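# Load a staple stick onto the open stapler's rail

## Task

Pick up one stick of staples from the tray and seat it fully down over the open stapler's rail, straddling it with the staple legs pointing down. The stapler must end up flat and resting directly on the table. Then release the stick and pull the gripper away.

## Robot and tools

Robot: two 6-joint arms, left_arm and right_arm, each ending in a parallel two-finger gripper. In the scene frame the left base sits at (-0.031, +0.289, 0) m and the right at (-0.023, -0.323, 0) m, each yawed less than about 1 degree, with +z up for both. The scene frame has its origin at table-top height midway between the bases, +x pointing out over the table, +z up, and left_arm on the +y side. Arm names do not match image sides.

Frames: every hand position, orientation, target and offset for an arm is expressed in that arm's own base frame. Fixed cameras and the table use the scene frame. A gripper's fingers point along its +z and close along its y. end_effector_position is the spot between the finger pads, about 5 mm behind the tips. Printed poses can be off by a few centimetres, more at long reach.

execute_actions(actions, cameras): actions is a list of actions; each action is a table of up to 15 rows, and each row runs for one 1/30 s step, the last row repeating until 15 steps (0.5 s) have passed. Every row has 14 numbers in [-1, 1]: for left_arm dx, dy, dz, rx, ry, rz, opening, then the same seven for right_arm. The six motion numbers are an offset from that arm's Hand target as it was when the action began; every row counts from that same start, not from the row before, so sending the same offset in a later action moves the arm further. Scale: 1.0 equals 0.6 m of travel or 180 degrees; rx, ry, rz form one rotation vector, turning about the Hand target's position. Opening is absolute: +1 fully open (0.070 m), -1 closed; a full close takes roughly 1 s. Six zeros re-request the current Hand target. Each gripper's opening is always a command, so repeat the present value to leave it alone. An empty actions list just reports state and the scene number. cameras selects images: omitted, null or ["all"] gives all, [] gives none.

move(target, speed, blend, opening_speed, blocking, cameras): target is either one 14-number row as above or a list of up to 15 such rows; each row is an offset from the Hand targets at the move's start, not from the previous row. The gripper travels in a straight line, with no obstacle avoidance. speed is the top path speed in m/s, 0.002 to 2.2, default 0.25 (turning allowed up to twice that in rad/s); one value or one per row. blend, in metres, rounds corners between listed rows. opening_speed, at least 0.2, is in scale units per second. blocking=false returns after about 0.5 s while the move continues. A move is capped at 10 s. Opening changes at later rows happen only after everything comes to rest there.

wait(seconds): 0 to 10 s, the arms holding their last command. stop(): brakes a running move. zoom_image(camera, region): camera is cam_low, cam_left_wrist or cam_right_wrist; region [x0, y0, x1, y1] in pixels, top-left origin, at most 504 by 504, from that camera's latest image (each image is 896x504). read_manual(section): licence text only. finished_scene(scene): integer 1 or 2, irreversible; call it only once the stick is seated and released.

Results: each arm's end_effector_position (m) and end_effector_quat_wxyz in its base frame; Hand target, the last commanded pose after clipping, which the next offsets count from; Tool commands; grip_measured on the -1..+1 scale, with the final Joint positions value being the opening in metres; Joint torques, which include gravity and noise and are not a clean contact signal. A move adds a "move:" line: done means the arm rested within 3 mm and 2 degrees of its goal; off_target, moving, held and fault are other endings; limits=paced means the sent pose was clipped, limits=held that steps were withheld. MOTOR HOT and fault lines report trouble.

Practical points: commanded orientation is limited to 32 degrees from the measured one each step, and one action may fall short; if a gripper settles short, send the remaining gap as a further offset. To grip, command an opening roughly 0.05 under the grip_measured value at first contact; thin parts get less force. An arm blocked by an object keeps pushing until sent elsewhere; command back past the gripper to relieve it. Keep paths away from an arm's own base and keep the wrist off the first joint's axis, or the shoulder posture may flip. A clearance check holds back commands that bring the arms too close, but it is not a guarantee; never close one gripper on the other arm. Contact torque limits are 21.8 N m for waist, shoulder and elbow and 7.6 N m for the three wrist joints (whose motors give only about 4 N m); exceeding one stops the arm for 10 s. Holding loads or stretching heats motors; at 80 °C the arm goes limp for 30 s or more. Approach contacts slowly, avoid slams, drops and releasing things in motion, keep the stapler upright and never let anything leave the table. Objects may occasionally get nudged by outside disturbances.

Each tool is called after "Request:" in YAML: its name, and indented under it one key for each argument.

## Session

Request:
execute_actions:
  actions: []

Scene clock: 0.00 s.
left_arm: end_effector_position=(+0.3037, -0.3656, +0.1410) grip_measured=+1.00 end_effector_quat_wxyz=(+0.189, -0.014, +0.980, -0.060) | right_arm: end_effector_position=(+0.3137, +0.0817, +0.2864) grip_measured=+1.00 end_effector_quat_wxyz=(+0.422, -0.038, +0.884, +0.198)
Joint positions: left_arm=[-0.995 2.009 -1.767 0.282 1.119 -1.109 0.07] | right_arm=[-0.022 1.08 -0.991 0.616 0.762 -0.379 0.07]
Joint torques (N m): no reading
Hand target: left_arm +0.3037, -0.3656, +0.1410; +0.189, -0.014, +0.980, -0.060 | right_arm +0.3137, +0.0817, +0.2864; +0.422, -0.038, +0.884, +0.198
Tool commands: left_gripper/opening=+1.0 right_gripper/opening=+1.0

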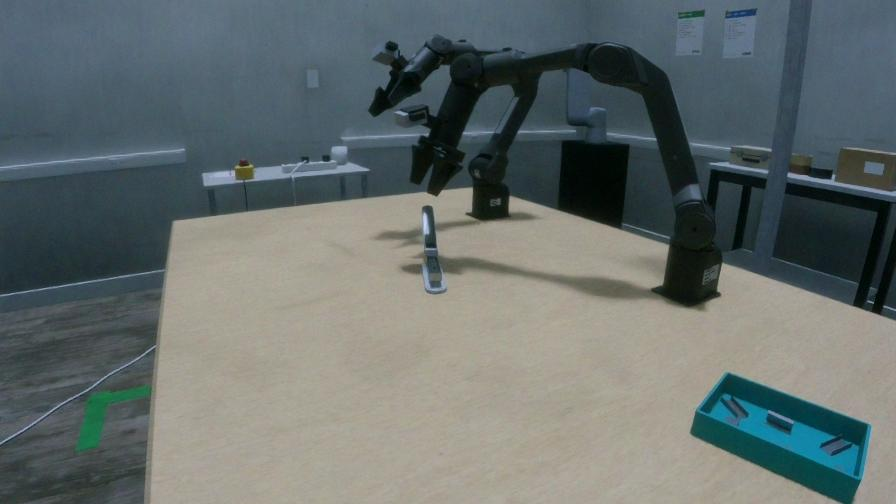

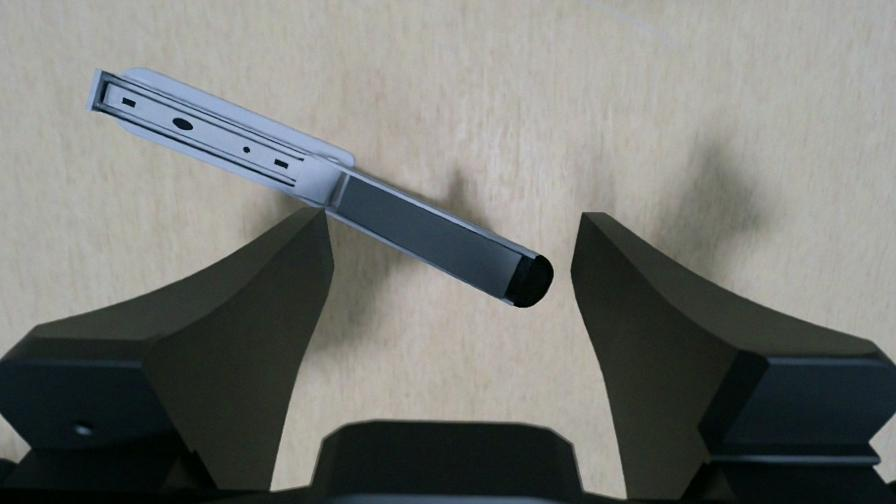

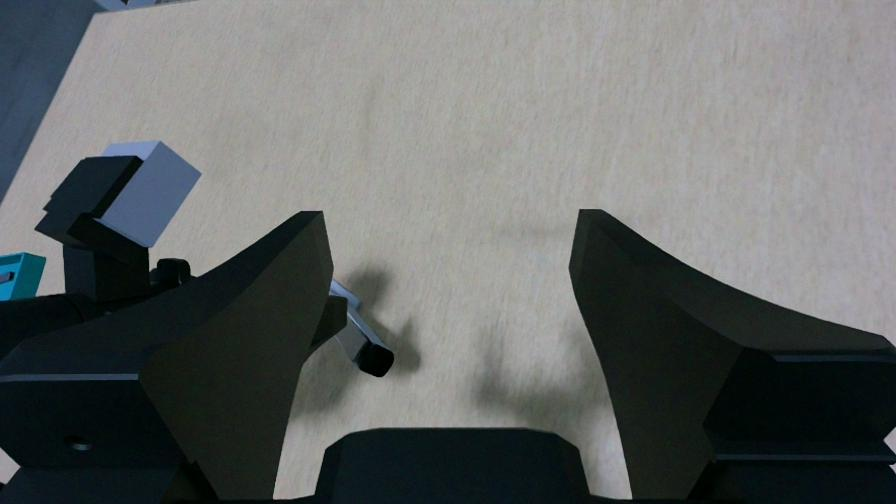

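Request:
move:
  target: [-0.06,0.95,0.25,0,0,0.25,1,-0.15,-0.35,0,0,0,0,1]

Scene clock: 25.80 s.
left_arm: end_effector_position=(+0.2680, +0.2049, +0.2902) grip_measured=+1.00 end_effector_quat_wxyz=(+0.273, -0.384, +0.881, +0.040) | right_arm: end_effector_position=(+0.2242, -0.1283, +0.2862) grip_measured=+1.00 end_effector_quat_wxyz=(+0.438, +0.066, +0.896, -0.014)
Joint positions: left_arm=[0.704 1.361 -1.473 -0.083 1.216 -0.111 0.07] | right_arm=[-1.142 0.974 -0.976 0.808 1.219 -1.109 0.07]
Joint torques (N m): left_arm=[-0.38 -3.82 -5.49 -0.1 -0.33 0.18] | right_arm=[1.36 -0.05 -4.08 0.82 -0.15 0.06]
Hand target: left_arm +0.2677, +0.2044, +0.2910; +0.198, -0.388, +0.900, +0.017 | right_arm +0.2237, -0.1283, +0.2864; +0.422, -0.038, +0.884, +0.198
Off the commanded pose: left_arm 0.001 m, 9 deg | right_arm 0.001 m, 27 deg.
joint sent to its limit (left arm) — joint 5 (wrist pitch), upper limit. The joint targets are off in orientation, not in position.
joint sent to its limit (right arm) — joint 5 (wrist pitch), upper limit. The joint targets are off in orientation, not in position.
move: off_target (left_arm, right_arm)

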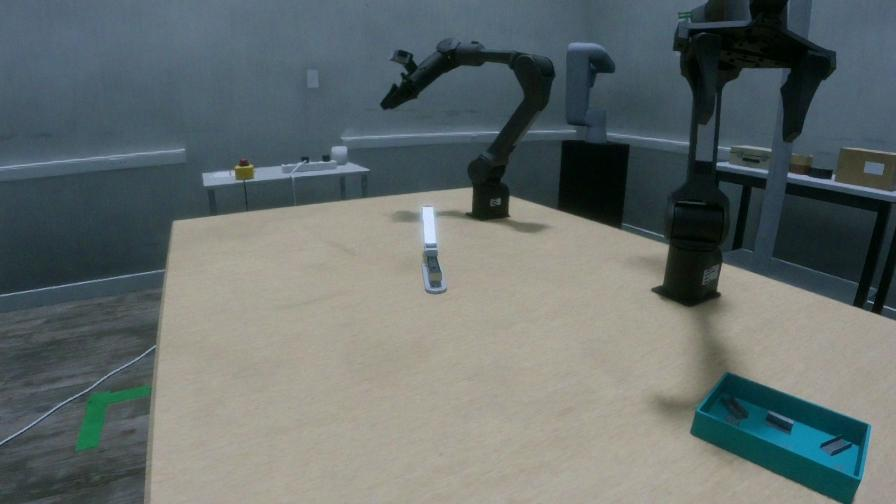

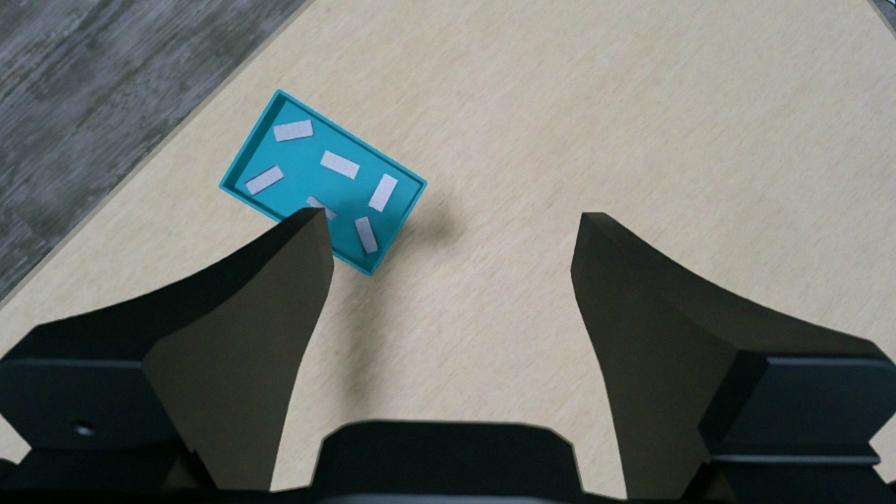

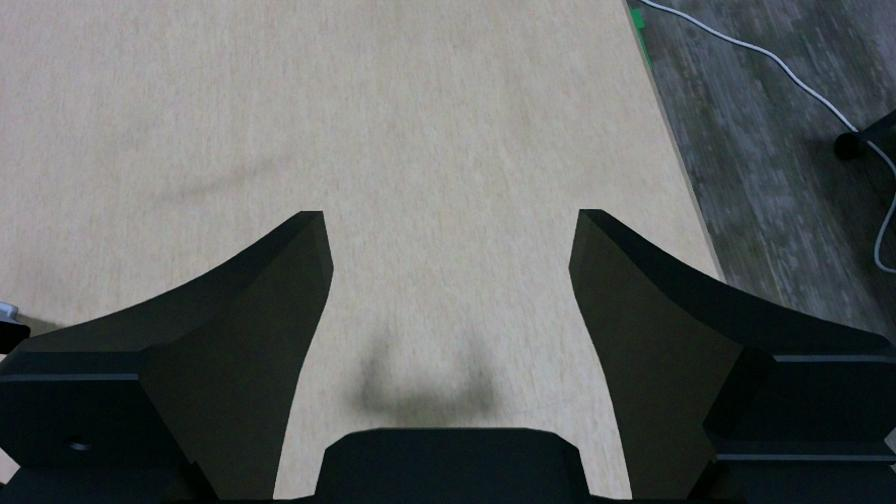

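Request:
move:
  target: [-0.021,0.084,-0.252,-0.0605,0.1117,0.002,1,0,0,0,0,0,0,1]
  cameras: ["cam_left_wrist"]

Request:
zoom_image:
  camera: "cam_left_wrist"
  region: [200, 0, 600, 300]

Scene clock: 46.50 s.
left_arm: end_effector_position=(+0.2549, +0.2549, +0.1388) grip_measured=+1.00 end_effector_quat_wxyz=(+0.057, -0.398, +0.915, +0.022) | right_arm: end_effector_position=(+0.2245, -0.1281, +0.2861) grip_measured=+1.00 end_effector_quat_wxyz=(+0.439, +0.066, +0.896, -0.013)
Joint positions: left_arm=[0.786 1.735 -1.416 -0.001 1.216 -0.035 0.07] | right_arm=[-1.141 0.975 -0.976 0.809 1.219 -1.109 0.07]
Joint torques (N m): left_arm=[0.33 -6.04 -6.45 -0.19 0.19 0.47] | right_arm=[-0.17 -1.32 -2.99 0.48 0.06 0.05]
Hand target: left_arm +0.2551, +0.2549, +0.1398; +0.000, -0.399, +0.917, -0.001 | right_arm +0.2237, -0.1283, +0.2864; +0.422, -0.038, +0.884, +0.198
Off the commanded pose: left_arm 0.001 m, 7 deg | right_arm 0.001 m, 27 deg.
joint read past its limit (left arm) — joint 5 (wrist pitch), upper limit.
joint sent to its limit (left arm) — joint 5 (wrist pitch), upper limit. The joint targets are off in orientation, not in position.
joint sent to its limit (right arm) — joint 5 (wrist pitch), upper limit. The joint targets are off in orientation, not in position.
move: off_target (left_arm, right_arm)
Images, in order (width x height): cam_left_wrist 896x504.

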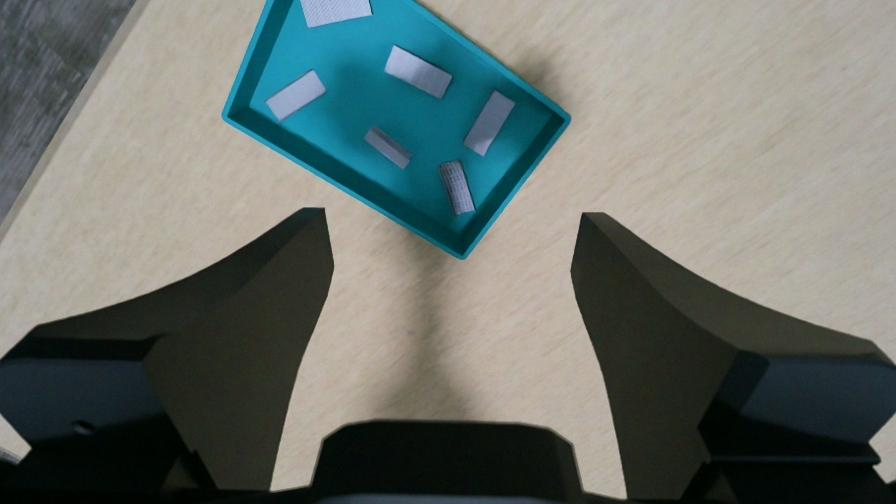

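Scaled by 1.260.

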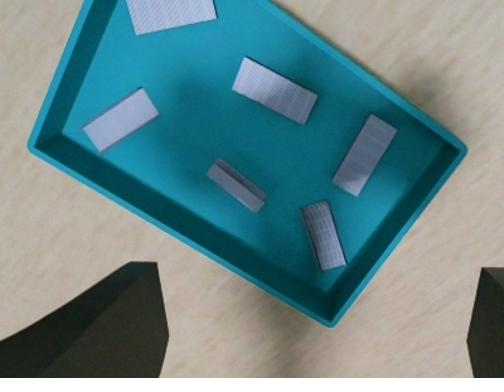

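Request:
zoom_image:
  camera: "cam_left_wrist"
  region: [430, 80, 530, 230]

Request:
zoom_image:
  camera: "cam_left_wrist"
  region: [360, 30, 470, 180]

Scaled by 3.360.

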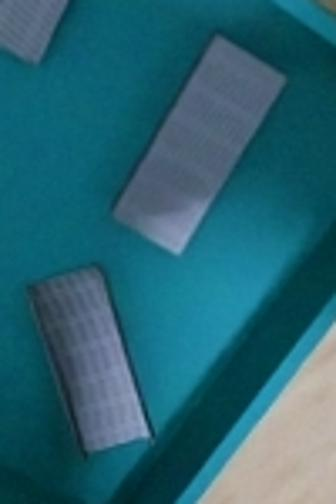

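Scaled by 3.360.

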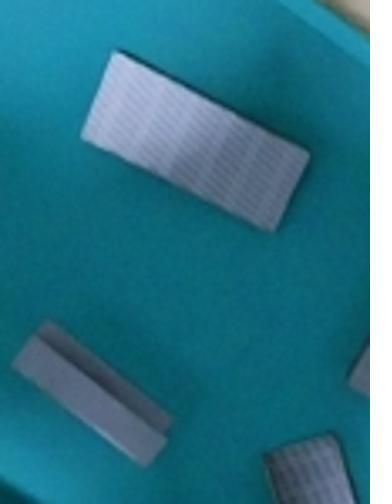

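Request:
move:
  target: [0.038,-0.015,-0.108,0,0,-0.152,-0.3,0,0,0,0,0,0,1]
  cameras: ["cam_left_wrist"]

Request:
zoom_image:
  camera: "cam_left_wrist"
  region: [350, 80, 550, 260]

Scene clock: 78.77 s.
left_arm: end_effector_position=(+0.2779, +0.2458, +0.0744) grip_measured=-0.30 end_effector_quat_wxyz=(+0.000, -0.170, +0.985, -0.001) | right_arm: end_effector_position=(+0.2245, -0.1281, +0.2861) grip_measured=+1.00 end_effector_quat_wxyz=(+0.439, +0.066, +0.896, -0.013)
Joint positions: left_arm=[0.725 1.918 -1.424 -0.002 1.165 0.383 0.024] | right_arm=[-1.141 0.975 -0.976 0.809 1.219 -1.109 0.07]
Joint torques (N m): left_arm=[0.24 -6.64 -6.05 0.09 -0.13 0.22] | right_arm=[-0.22 -1.33 -3.08 0.48 -0.01 0.06]
Hand target: left_arm +0.2779, +0.2458, +0.0750; +0.000, -0.171, +0.985, -0.001 | right_arm +0.2237, -0.1283, +0.2864; +0.422, -0.038, +0.884, +0.198
Off the commanded pose: left_arm 0.001 m, 0 deg | right_arm 0.001 m, 27 deg.
joint sent to its limit (right arm) — joint 5 (wrist pitch), upper limit. The joint targets are off in orientation, not in position.
move: off_target (right_arm)
Images, in order (width x height): cam_left_wrist 896x504.

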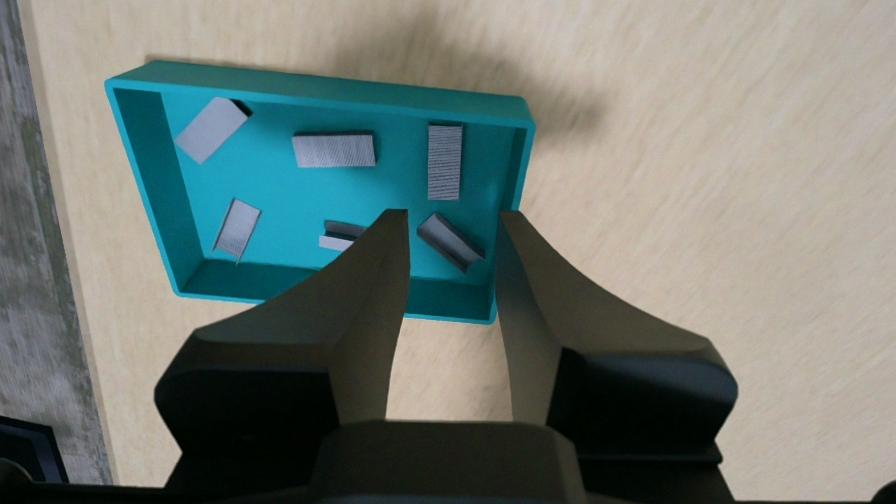

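Scaled by 2.520.

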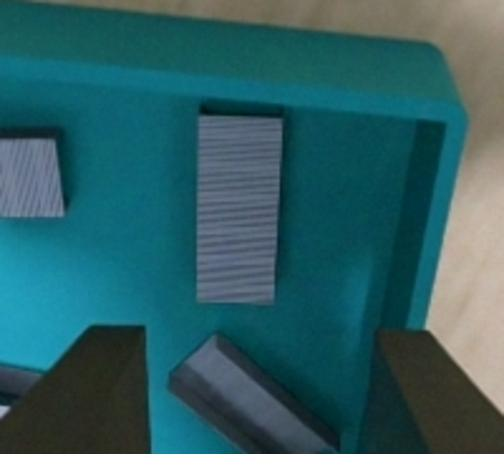

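Request:
move:
  target: [-0.0018,0.0052,-0.0975,0,0,0,-0.35,0,0,0,0,0,0,1]
  cameras: ["cam_left_wrist"]
  speed: 0.12

Request:
zoom_image:
  camera: "cam_left_wrist"
  region: [370, 140, 530, 320]

Scene clock: 93.23 s.
left_arm: end_effector_position=(+0.2768, +0.2488, +0.0158) grip_measured=-0.35 end_effector_quat_wxyz=(+0.000, -0.171, +0.985, -0.001) | right_arm: end_effector_position=(+0.2245, -0.1281, +0.2861) grip_measured=+1.00 end_effector_quat_wxyz=(+0.439, +0.066, +0.896, -0.013)
Joint positions: left_arm=[0.733 2.006 -1.311 -0.002 0.964 0.391 0.023] | right_arm=[-1.141 0.975 -0.976 0.809 1.219 -1.109 0.07]
Joint torques (N m): left_arm=[0.49 -6.6 -6.08 -0.17 0.01 0.46] | right_arm=[1.14 -0.71 -3.44 0.61 -0.06 0.04]
Hand target: left_arm +0.2769, +0.2490, +0.0165; +0.000, -0.171, +0.985, -0.001 | right_arm +0.2237, -0.1283, +0.2864; +0.422, -0.038, +0.884, +0.198
Off the commanded pose: left_arm 0.001 m, 0 deg | right_arm 0.001 m, 27 deg.
joint sent to its limit (right arm) — joint 5 (wrist pitch), upper limit. The joint targets are off in orientation, not in position.
move: off_target (right_arm)
Images, in order (width x height): cam_left_wrist 896x504.

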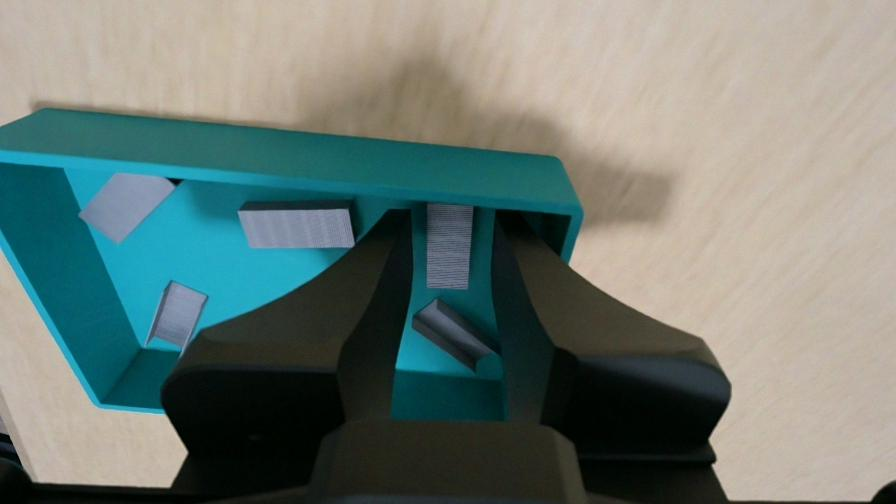

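Scaled by 2.800.

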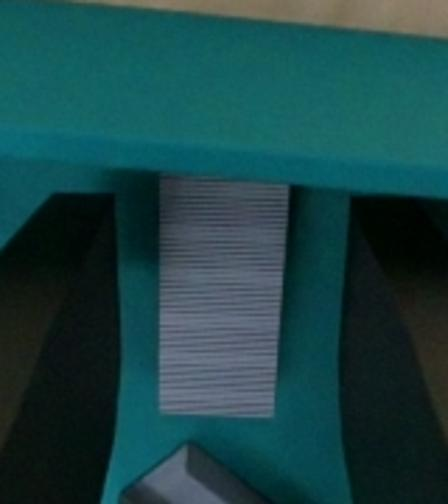

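Request:
move:
  target:
    - [-0.0005,0.0016,-0.0088,0,0,0,-0.35,0,0,0,0,0,0,1]
    - [-0.0005,0.0016,-0.0088,0,0,0,-0.72,0,0,0,0,0,0,1]
    - [-0.0005,0.0016,0.15,0,0,0,-0.72,0,0,0,0,0,0,1]
  cameras: ["cam_left_wrist"]
  opening_speed: 0.4
  speed: 0.12

Request:
zoom_image:
  camera: "cam_left_wrist"
  region: [370, 140, 530, 320]

Scene clock: 104.77 s.
left_arm: end_effector_position=(+0.2766, +0.2495, +0.1065) grip_measured=-0.64 end_effector_quat_wxyz=(+0.020, -0.170, +0.985, +0.012) | right_arm: end_effector_position=(+0.2245, -0.1281, +0.2861) grip_measured=+1.00 end_effector_quat_wxyz=(+0.439, +0.066, +0.896, -0.013)
Joint positions: left_arm=[0.735 1.856 -1.462 -0.002 1.217 0.394 0.013] | right_arm=[-1.141 0.975 -0.976 0.809 1.219 -1.109 0.07]
Joint torques (N m): left_arm=[0.63 -4.69 -5.11 0.04 -0.04 0.2] | right_arm=[-0.15 -1.22 -3.12 0.53 -0.09 0.01]
Hand target: left_arm +0.2766, +0.2499, +0.1065; +0.000, -0.171, +0.985, -0.001 | right_arm +0.2237, -0.1283, +0.2864; +0.422, -0.038, +0.884, +0.198
Off the commanded pose: left_arm 0.000 m, 3 deg | right_arm 0.001 m, 27 deg.
joint sent to its limit (left arm) — joint 5 (wrist pitch), upper limit. The joint targets are off in orientation, not in position.
joint sent to its limit (right arm) — joint 5 (wrist pitch), upper limit. The joint targets are off in orientation, not in position.
move: off_target (left_arm, right_arm)
Images, in order (width x height): cam_left_wrist 896x504.

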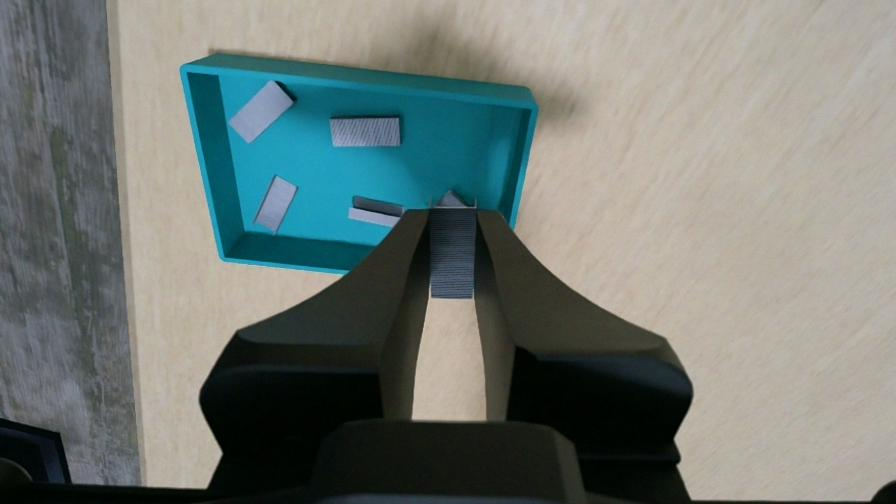

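Scaled by 2.800.

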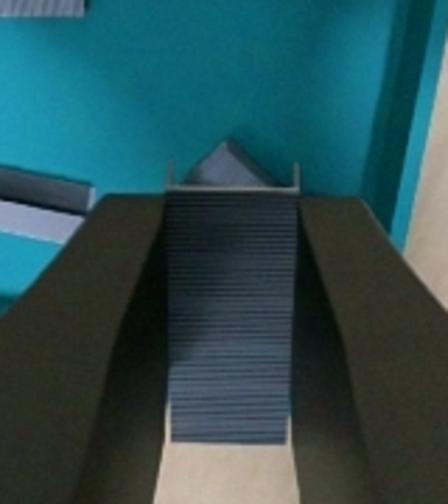

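Request:
move:
  target: [0.1007,-0.8615,-0.02,0,0,0.265,-0.72,0,0,0,0,0,0,1]
  cameras: ["cam_left_wrist","cam_low"]

Request:
zoom_image:
  camera: "cam_left_wrist"
  region: [330, 60, 570, 360]

Scene clock: 126.83 s.
left_arm: end_effector_position=(+0.3368, -0.2671, +0.0937) grip_measured=-0.64 end_effector_quat_wxyz=(+0.015, -0.554, +0.831, -0.045) | right_arm: end_effector_position=(+0.2245, -0.1281, +0.2861) grip_measured=+1.00 end_effector_quat_wxyz=(+0.439, +0.066, +0.896, -0.013)
Joint positions: left_arm=[-0.671 2.036 -1.688 0.001 1.216 -1.847 0.013] | right_arm=[-1.141 0.975 -0.976 0.809 1.219 -1.109 0.07]
Joint torques (N m): left_arm=[0.97 -7.69 -5.15 0.15 -0.01 0.45] | right_arm=[-0.12 -1.23 -3.73 0.48 -0.06 0.03]
Hand target: left_arm +0.3370, -0.2670, +0.0945; +0.001, -0.554, +0.832, +0.000 | right_arm +0.2237, -0.1283, +0.2864; +0.422, -0.038, +0.884, +0.198
Off the commanded pose: left_arm 0.001 m, 5 deg | right_arm 0.001 m, 27 deg.
joint sent to its limit (left arm) — joint 5 (wrist pitch), upper limit. The joint targets are off in orientation, not in position.
joint sent to its limit (right arm) — joint 5 (wrist pitch), upper limit. The joint targets are off in orientation, not in position.
move: off_target (left_arm, right_arm)
Images, in order (width x height): cam_low 896x504, cam_left_wrist 896x504.

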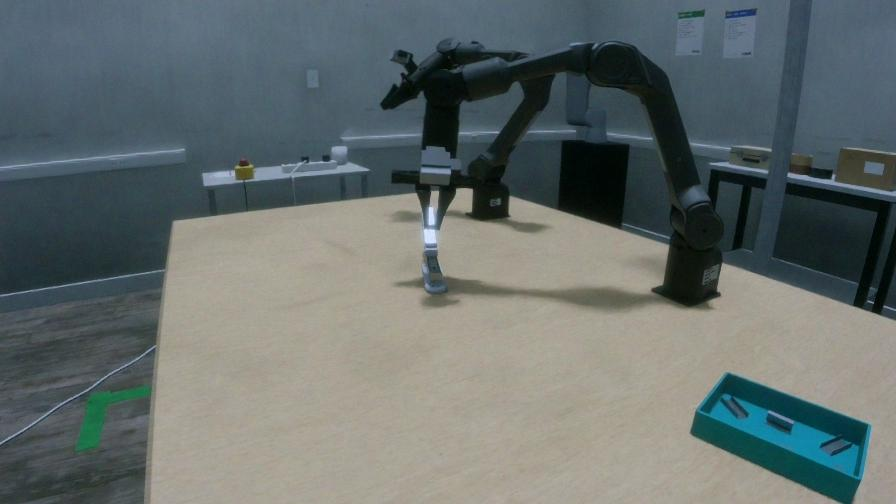

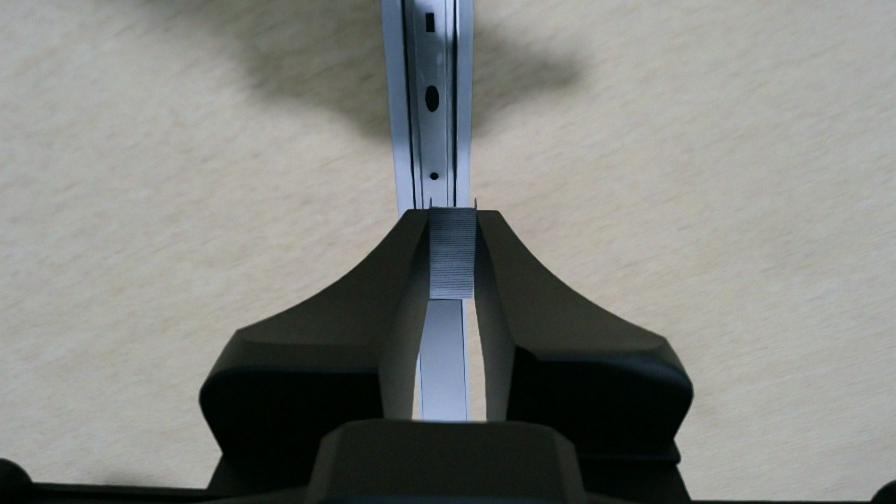

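Scaled by 1.680.

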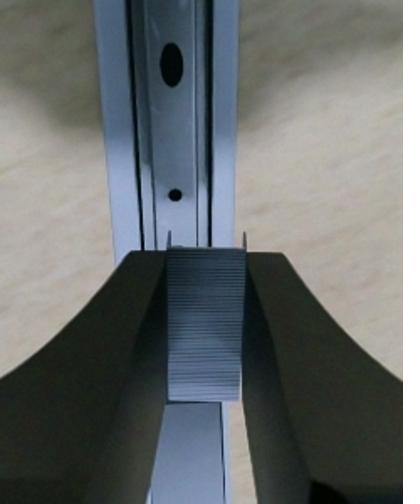

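Request:
move:
  target: [-0.0038,0.0123,-0.066,0,0,0,-0.72,0,0,0,0,0,0,1]
  cameras: ["cam_left_wrist","cam_low"]
  speed: 0.12

Request:
zoom_image:
  camera: "cam_left_wrist"
  region: [370, 40, 530, 380]

Request:
zoom_image:
  camera: "cam_low"
  region: [380, 180, 490, 310]

Scene clock: 145.73 s.
left_arm: end_effector_position=(+0.3342, -0.2597, +0.0545) grip_measured=-0.64 end_effector_quat_wxyz=(+0.000, -0.554, +0.832, +0.000) | right_arm: end_effector_position=(+0.2245, -0.1281, +0.2861) grip_measured=+1.00 end_effector_quat_wxyz=(+0.439, +0.066, +0.896, -0.013)
Joint positions: left_arm=[-0.661 2.122 -1.678 0.001 1.214 -1.836 0.013] | right_arm=[-1.141 0.975 -0.976 0.809 1.219 -1.109 0.07]
Joint torques (N m): left_arm=[0.6 -7.5 -6.06 -0.08 -0.1 0.45] | right_arm=[0.71 -0.57 -4.11 0.7 -0.04 -0.04]
Hand target: left_arm +0.3347, -0.2596, +0.0549; +0.001, -0.554, +0.832, +0.000 | right_arm +0.2237, -0.1283, +0.2864; +0.422, -0.038, +0.884, +0.198
Off the commanded pose: left_arm 0.001 m, 0 deg | right_arm 0.001 m, 27 deg.
joint sent to its limit (right arm) — joint 5 (wrist pitch), upper limit. The joint targets are off in orientation, not in position.
move: off_target (right_arm)
Images, in order (width x height): cam_low 896x504, cam_left_wrist 896x504.

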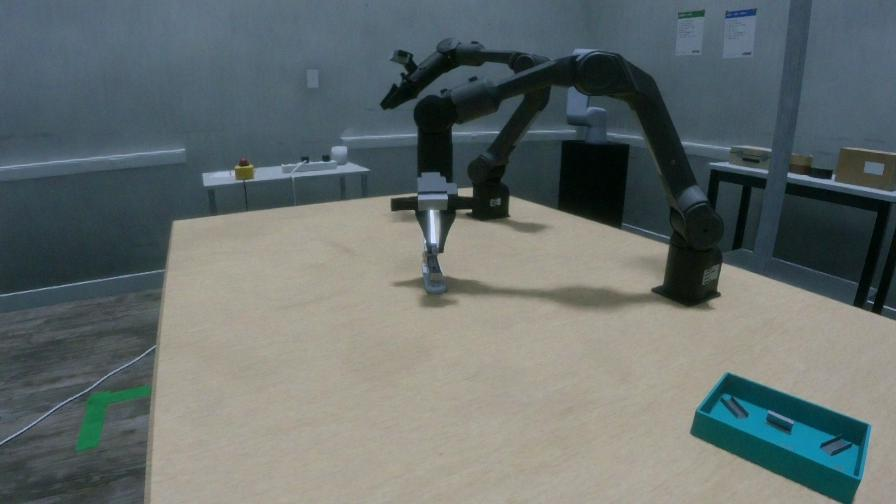

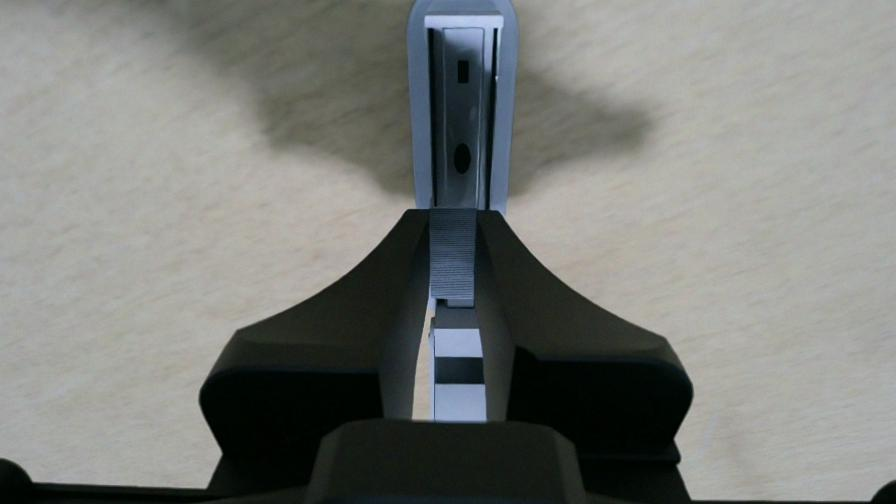

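Scaled by 1.482.

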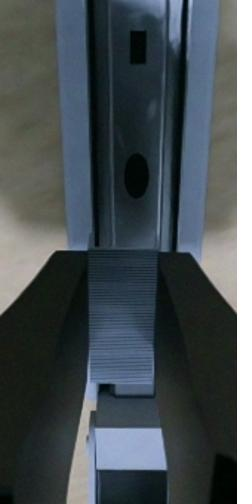

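Scaled by 3.877.

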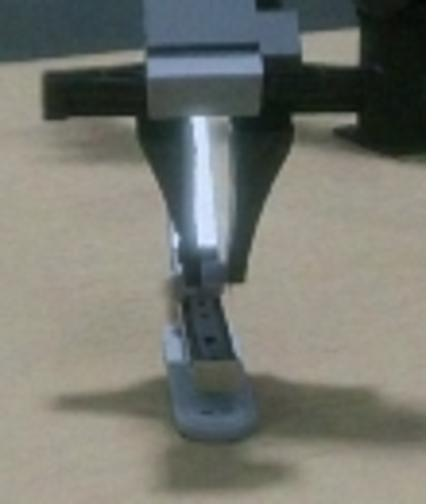

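Request:
move:
  target: [0.0063,0.0045,-0.02,0,0,0,-0.72,0,0,0,0,0,0,1]
  cameras: ["cam_left_wrist"]
  speed: 0.08

Request:
zoom_image:
  camera: "cam_left_wrist"
  region: [370, 40, 530, 380]

Scene clock: 163.13 s.
left_arm: end_effector_position=(+0.3384, -0.2571, +0.0433) grip_measured=-0.64 end_effector_quat_wxyz=(+0.001, -0.555, +0.832, -0.001) | right_arm: end_effector_position=(+0.2245, -0.1281, +0.2861) grip_measured=+1.00 end_effector_quat_wxyz=(+0.439, +0.066, +0.896, -0.013)
Joint positions: left_arm=[-0.65 2.139 -1.66 0.001 1.178 -1.826 0.013] | right_arm=[-1.141 0.975 -0.976 0.809 1.219 -1.109 0.07]
Joint torques (N m): left_arm=[0.86 -6.51 -5.17 0.02 -0.12 0.43] | right_arm=[1.16 -0.75 -3.21 0.7 -0.07 -0.02]
Hand target: left_arm +0.3385, -0.2569, +0.0429; +0.001, -0.554, +0.832, +0.000 | right_arm +0.2237, -0.1283, +0.2864; +0.422, -0.038, +0.884, +0.198
Off the commanded pose: left_arm 0.000 m, 0 deg | right_arm 0.001 m, 27 deg.
joint sent to its limit (right arm) — joint 5 (wrist pitch), upper limit. The joint targets are off in orientation, not in position.
move: off_target (right_arm)
Images, in order (width x height): cam_left_wrist 896x504.

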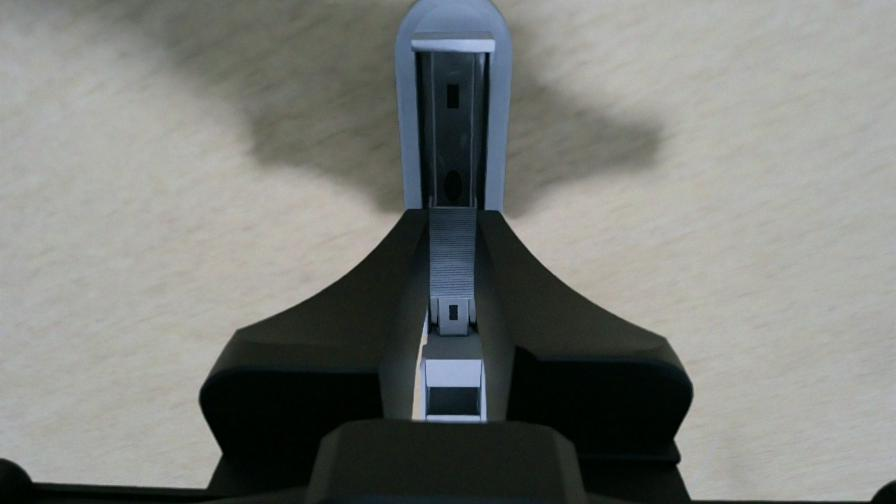

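Scaled by 1.482.

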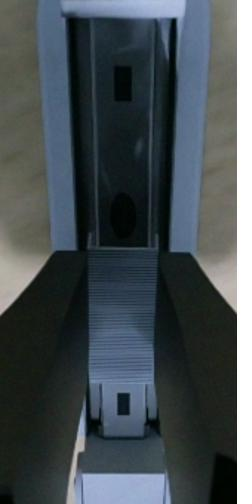

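Request:
move:
  target: [0,-0.0002,-0.0185,0,0,0,-0.72,0,0,0,0,0,0,1]
  cameras: ["cam_left_wrist"]
  speed: 0.05

Request:
zoom_image:
  camera: "cam_left_wrist"
  region: [370, 40, 530, 380]

Scene clock: 171.03 s.
left_arm: end_effector_position=(+0.3386, -0.2572, +0.0322) grip_measured=-0.64 end_effector_quat_wxyz=(+0.001, -0.555, +0.832, -0.001) | right_arm: end_effector_position=(+0.2245, -0.1281, +0.2861) grip_measured=+1.00 end_effector_quat_wxyz=(+0.439, +0.066, +0.896, -0.013)
Joint positions: left_arm=[-0.65 2.152 -1.639 0.001 1.142 -1.826 0.013] | right_arm=[-1.141 0.975 -0.976 0.809 1.219 -1.109 0.07]
Joint torques (N m): left_arm=[0.52 -6.35 -4.75 0.1 -0.06 0.2] | right_arm=[1.12 -0.86 -3.68 0.63 -0.03 -0.02]
Hand target: left_arm +0.3385, -0.2570, +0.0318; +0.001, -0.554, +0.832, +0.000 | right_arm +0.2237, -0.1283, +0.2864; +0.422, -0.038, +0.884, +0.198
Off the commanded pose: left_arm 0.000 m, 0 deg | right_arm 0.001 m, 27 deg.
joint sent to its limit (right arm) — joint 5 (wrist pitch), upper limit. The joint targets are off in orientation, not in position.
move: off_target (right_arm)
Images, in order (width x height): cam_left_wrist 896x504.

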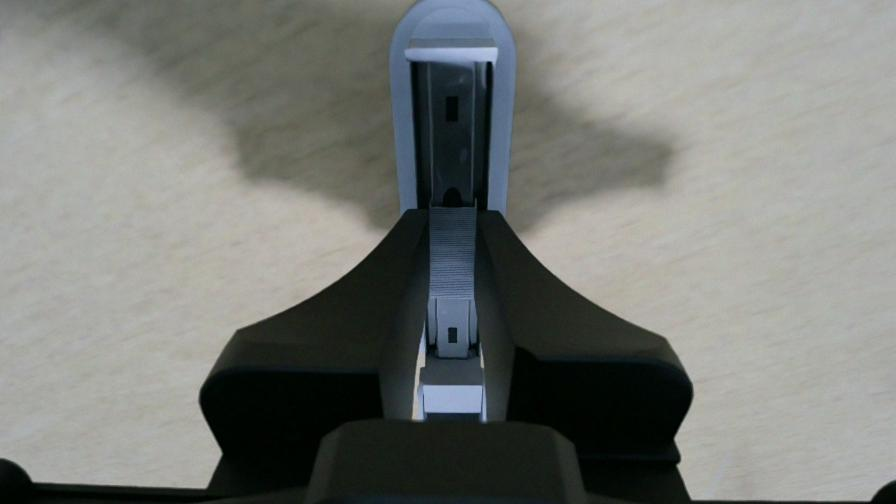

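Scaled by 1.482.

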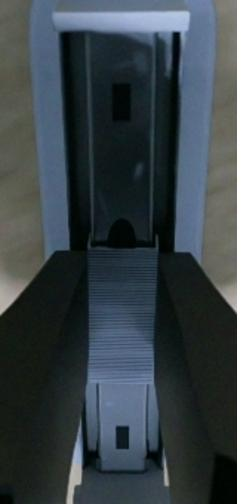

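Request:
move:
  target: [0,0,-0.0065,0,0,0,-0.72,0,0,0,0,0,0,1]
  cameras: ["cam_left_wrist"]
  speed: 0.04

Request:
zoom_image:
  camera: "cam_left_wrist"
  region: [370, 40, 530, 380]

Scene clock: 178.87 s.
left_arm: end_effector_position=(+0.3386, -0.2572, +0.0298) grip_measured=-0.64 end_effector_quat_wxyz=(+0.001, -0.555, +0.832, -0.002) | right_arm: end_effector_position=(+0.2245, -0.1281, +0.2861) grip_measured=+1.00 end_effector_quat_wxyz=(+0.439, +0.066, +0.896, -0.013)
Joint positions: left_arm=[-0.65 2.154 -1.632 0.001 1.132 -1.826 0.013] | right_arm=[-1.141 0.975 -0.976 0.809 1.219 -1.109 0.07]
Joint torques (N m): left_arm=[-0.41 -1.55 -1.99 -0.01 -0.92 0.21] | right_arm=[1.08 -0.65 -3.99 0.68 -0.05 -0.01]
Hand target: left_arm +0.3385, -0.2570, +0.0279; +0.001, -0.554, +0.832, +0.000 | right_arm +0.2237, -0.1283, +0.2864; +0.422, -0.038, +0.884, +0.198
Off the commanded pose: left_arm 0.002 m, 0 deg | right_arm 0.001 m, 27 deg.
joint sent to its limit (right arm) — joint 5 (wrist pitch), upper limit. The joint targets are off in orientation, not in position.
move: off_target (right_arm)
Images, in order (width x height): cam_left_wrist 896x504.

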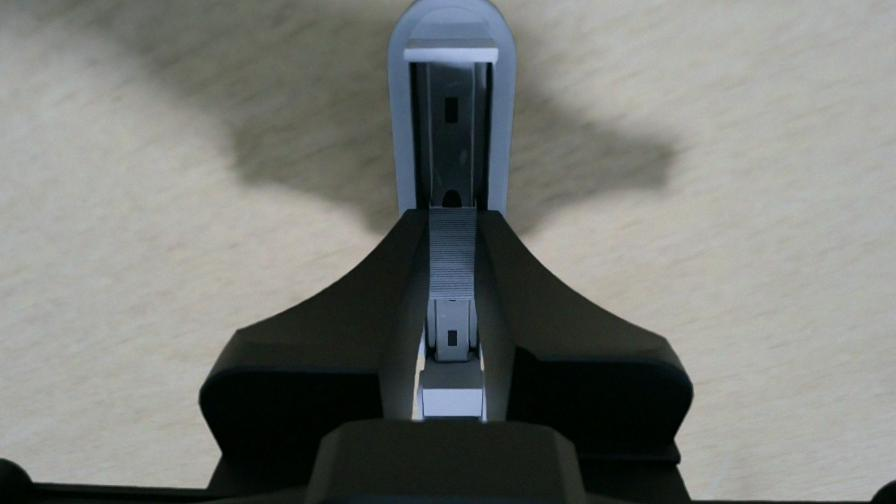

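Scaled by 1.482.

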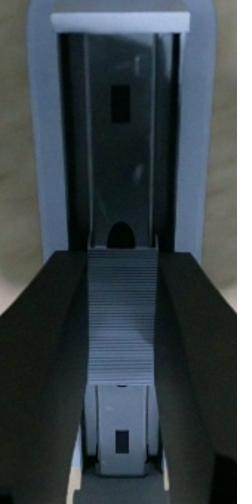

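Same contact height as before. Release and lift.

Request:
move:
  target:
    - [0,0,0.0037,0,0,0,-0.72,0,0,0,0,0,0,1]
    - [0,0,0.0037,0,0,0,-0.57,0,0,0,0,0,0,1]
    - [0,0,0.054,0,0,0,-0.57,0,0,0,0,0,0,1]
  cameras: ["cam_left_wrist"]
  speed: 0.05
  opening_speed: 0.3

Request:
zoom_image:
  camera: "cam_left_wrist"
  region: [370, 0, 530, 340]

Scene clock: 187.97 s.
left_arm: end_effector_position=(+0.3384, -0.2570, +0.0603) grip_measured=-0.57 end_effector_quat_wxyz=(+0.002, -0.555, +0.832, -0.006) | right_arm: end_effector_position=(+0.2245, -0.1281, +0.2861) grip_measured=+1.00 end_effector_quat_wxyz=(+0.439, +0.066, +0.896, -0.013)
Joint positions: left_arm=[-0.65 2.111 -1.683 0.001 1.217 -1.826 0.015] | right_arm=[-1.141 0.975 -0.976 0.809 1.219 -1.109 0.07]
Joint torques (N m): left_arm=[-0.42 -7.14 -4.78 -0.09 0.05 0.46] | right_arm=[-0.26 -1.17 -3.39 0.7 -0.08 -0.03]
Hand target: left_arm +0.3385, -0.2570, +0.0603; +0.001, -0.554, +0.832, +0.000 | right_arm +0.2237, -0.1283, +0.2864; +0.422, -0.038, +0.884, +0.198
Off the commanded pose: left_arm 0.000 m, 1 deg | right_arm 0.001 m, 27 deg.
joint sent to its limit (left arm) — joint 5 (wrist pitch), upper limit. The joint targets still meet the commanded pose.
joint sent to its limit (right arm) — joint 5 (wrist pitch), upper limit. The joint targets are off in orientation, not in position.
move: off_target (right_arm)
Images, in order (width x height): cam_left_wrist 896x504.

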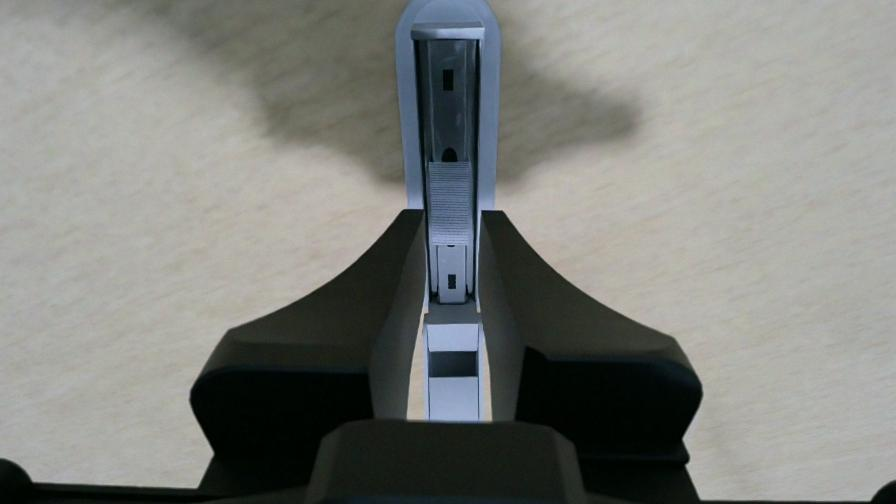

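Scaled by 1.482.

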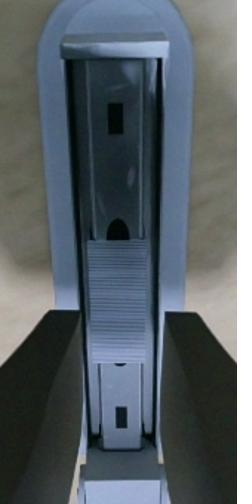

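Request:
move:
  target:
    - [-0.002,-0.004,0,0,0,0,-1,0,0,0,0,0,0,1]
    - [-0.002,-0.004,-0.048,0,0,0,-1,0,0,0,0,0,0,1]
    - [-0.002,-0.004,-0.055,0,0,0,-1,0,0,0,0,0,0,1]
  cameras: []
  speed: [0.1,0.05,0.02]

Request:
move:
  target:
    - [0,0,0.06,0,0,0,-1,0,0,0,0,0,0,1]
    - [-0.03,0.2,0.12,0,0,0,-1,0,0,0,0,0,0,1]
  speed: [0.06,0.2]

Request:
zoom_image:
  camera: "cam_low"
  region: [380, 180, 490, 310]

Scene clock: 204.57 s.
left_arm: end_effector_position=(+0.3386, -0.2601, +0.0306) grip_measured=-1.00 end_effector_quat_wxyz=(+0.002, -0.555, +0.832, -0.005) | right_arm: end_effector_position=(+0.2245, -0.1281, +0.2861) grip_measured=+1.00 end_effector_quat_wxyz=(+0.439, +0.066, +0.896, -0.013)
Joint positions: left_arm=[-0.655 2.154 -1.635 0.001 1.128 -1.831 0] | right_arm=[-1.141 0.975 -0.976 0.809 1.219 -1.109 0.07]
Joint torques (N m): left_arm=[-0.37 3.27 1.84 0.17 -1.5 0.1] | right_arm=[-0.17 -1.29 -3.59 0.48 -0.06 0.05]
Hand target: left_arm +0.3373, -0.2594, +0.0273; +0.001, -0.554, +0.832, +0.000 | right_arm +0.2237, -0.1283, +0.2864; +0.422, -0.038, +0.884, +0.198
Off the commanded pose: left_arm 0.004 m, 1 deg | right_arm 0.001 m, 27 deg.
joint sent to its limit (right arm) — joint 5 (wrist pitch), upper limit. The joint targets are off in orientation, not in position.
move: off_target (left_arm, right_arm)
No camera images: "cameras" was empty.

Scene clock: 206.30 s.
left_arm: end_effector_position=(+0.3192, -0.1388, +0.0998) grip_measured=-1.00 end_effector_quat_wxyz=(+0.001, -0.555, +0.832, -0.001) | right_arm: end_effector_position=(+0.2245, -0.1281, +0.2861) grip_measured=+1.00 end_effector_quat_wxyz=(+0.439, +0.066, +0.896, -0.013)
Joint positions: left_arm=[-0.411 1.812 -1.37 0.001 1.214 -1.587 0] | right_arm=[-1.141 0.975 -0.976 0.809 1.219 -1.109 0.07]
Joint torques (N m): left_arm=[-0.74 -4.49 -6.23 -0.05 -0.15 0.16] | right_arm=[0.08 -1.34 -4.02 0.5 -0.05 0.04]
Hand target: left_arm +0.3193, -0.1394, +0.0993; +0.001, -0.554, +0.832, +0.000 | right_arm +0.2237, -0.1283, +0.2864; +0.422, -0.038, +0.884, +0.198
Off the commanded pose: left_arm 0.001 m, 0 deg | right_arm 0.001 m, 27 deg.
joint sent to its limit (right arm) — joint 5 (wrist pitch), upper limit. The joint targets are off in orientation, not in position.
move: off_target (right_arm)

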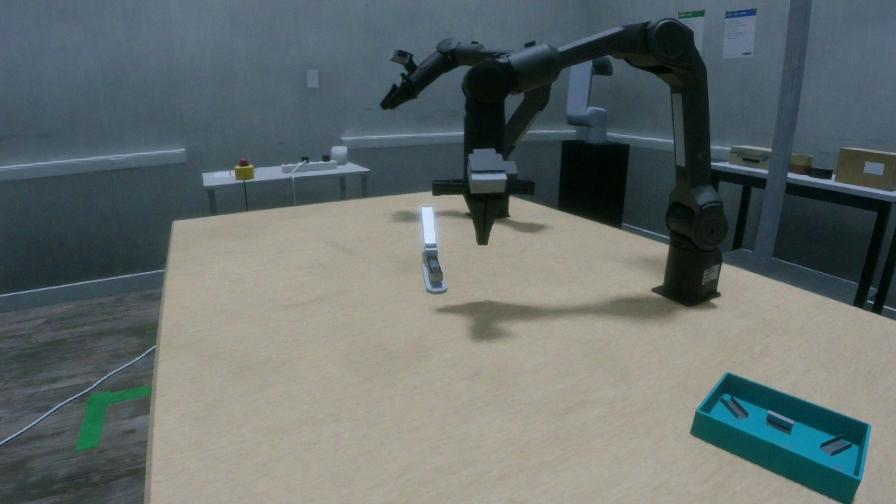

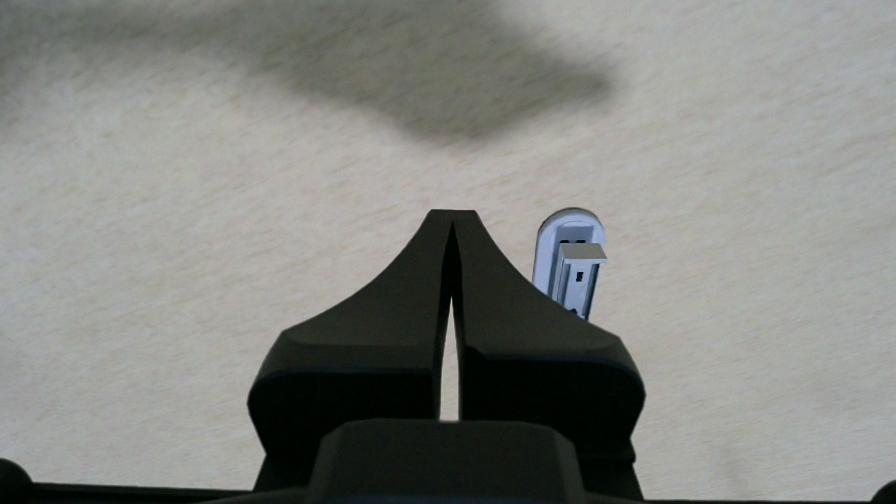

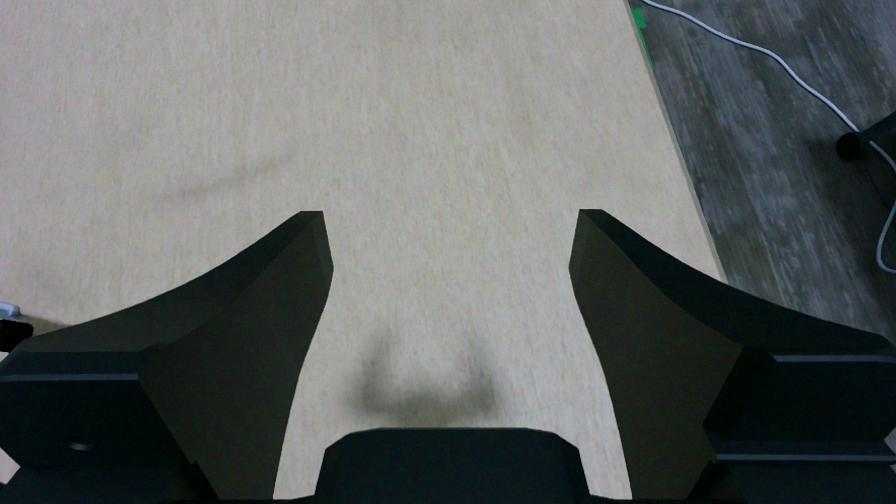

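Scaled by 3.877.

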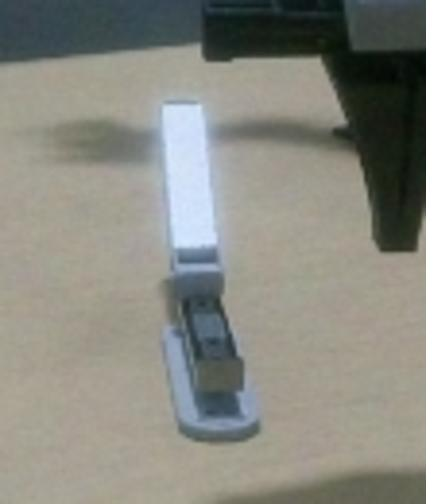

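Request:
finished_scene:
  scene: 2

The scene is finished: the task was done.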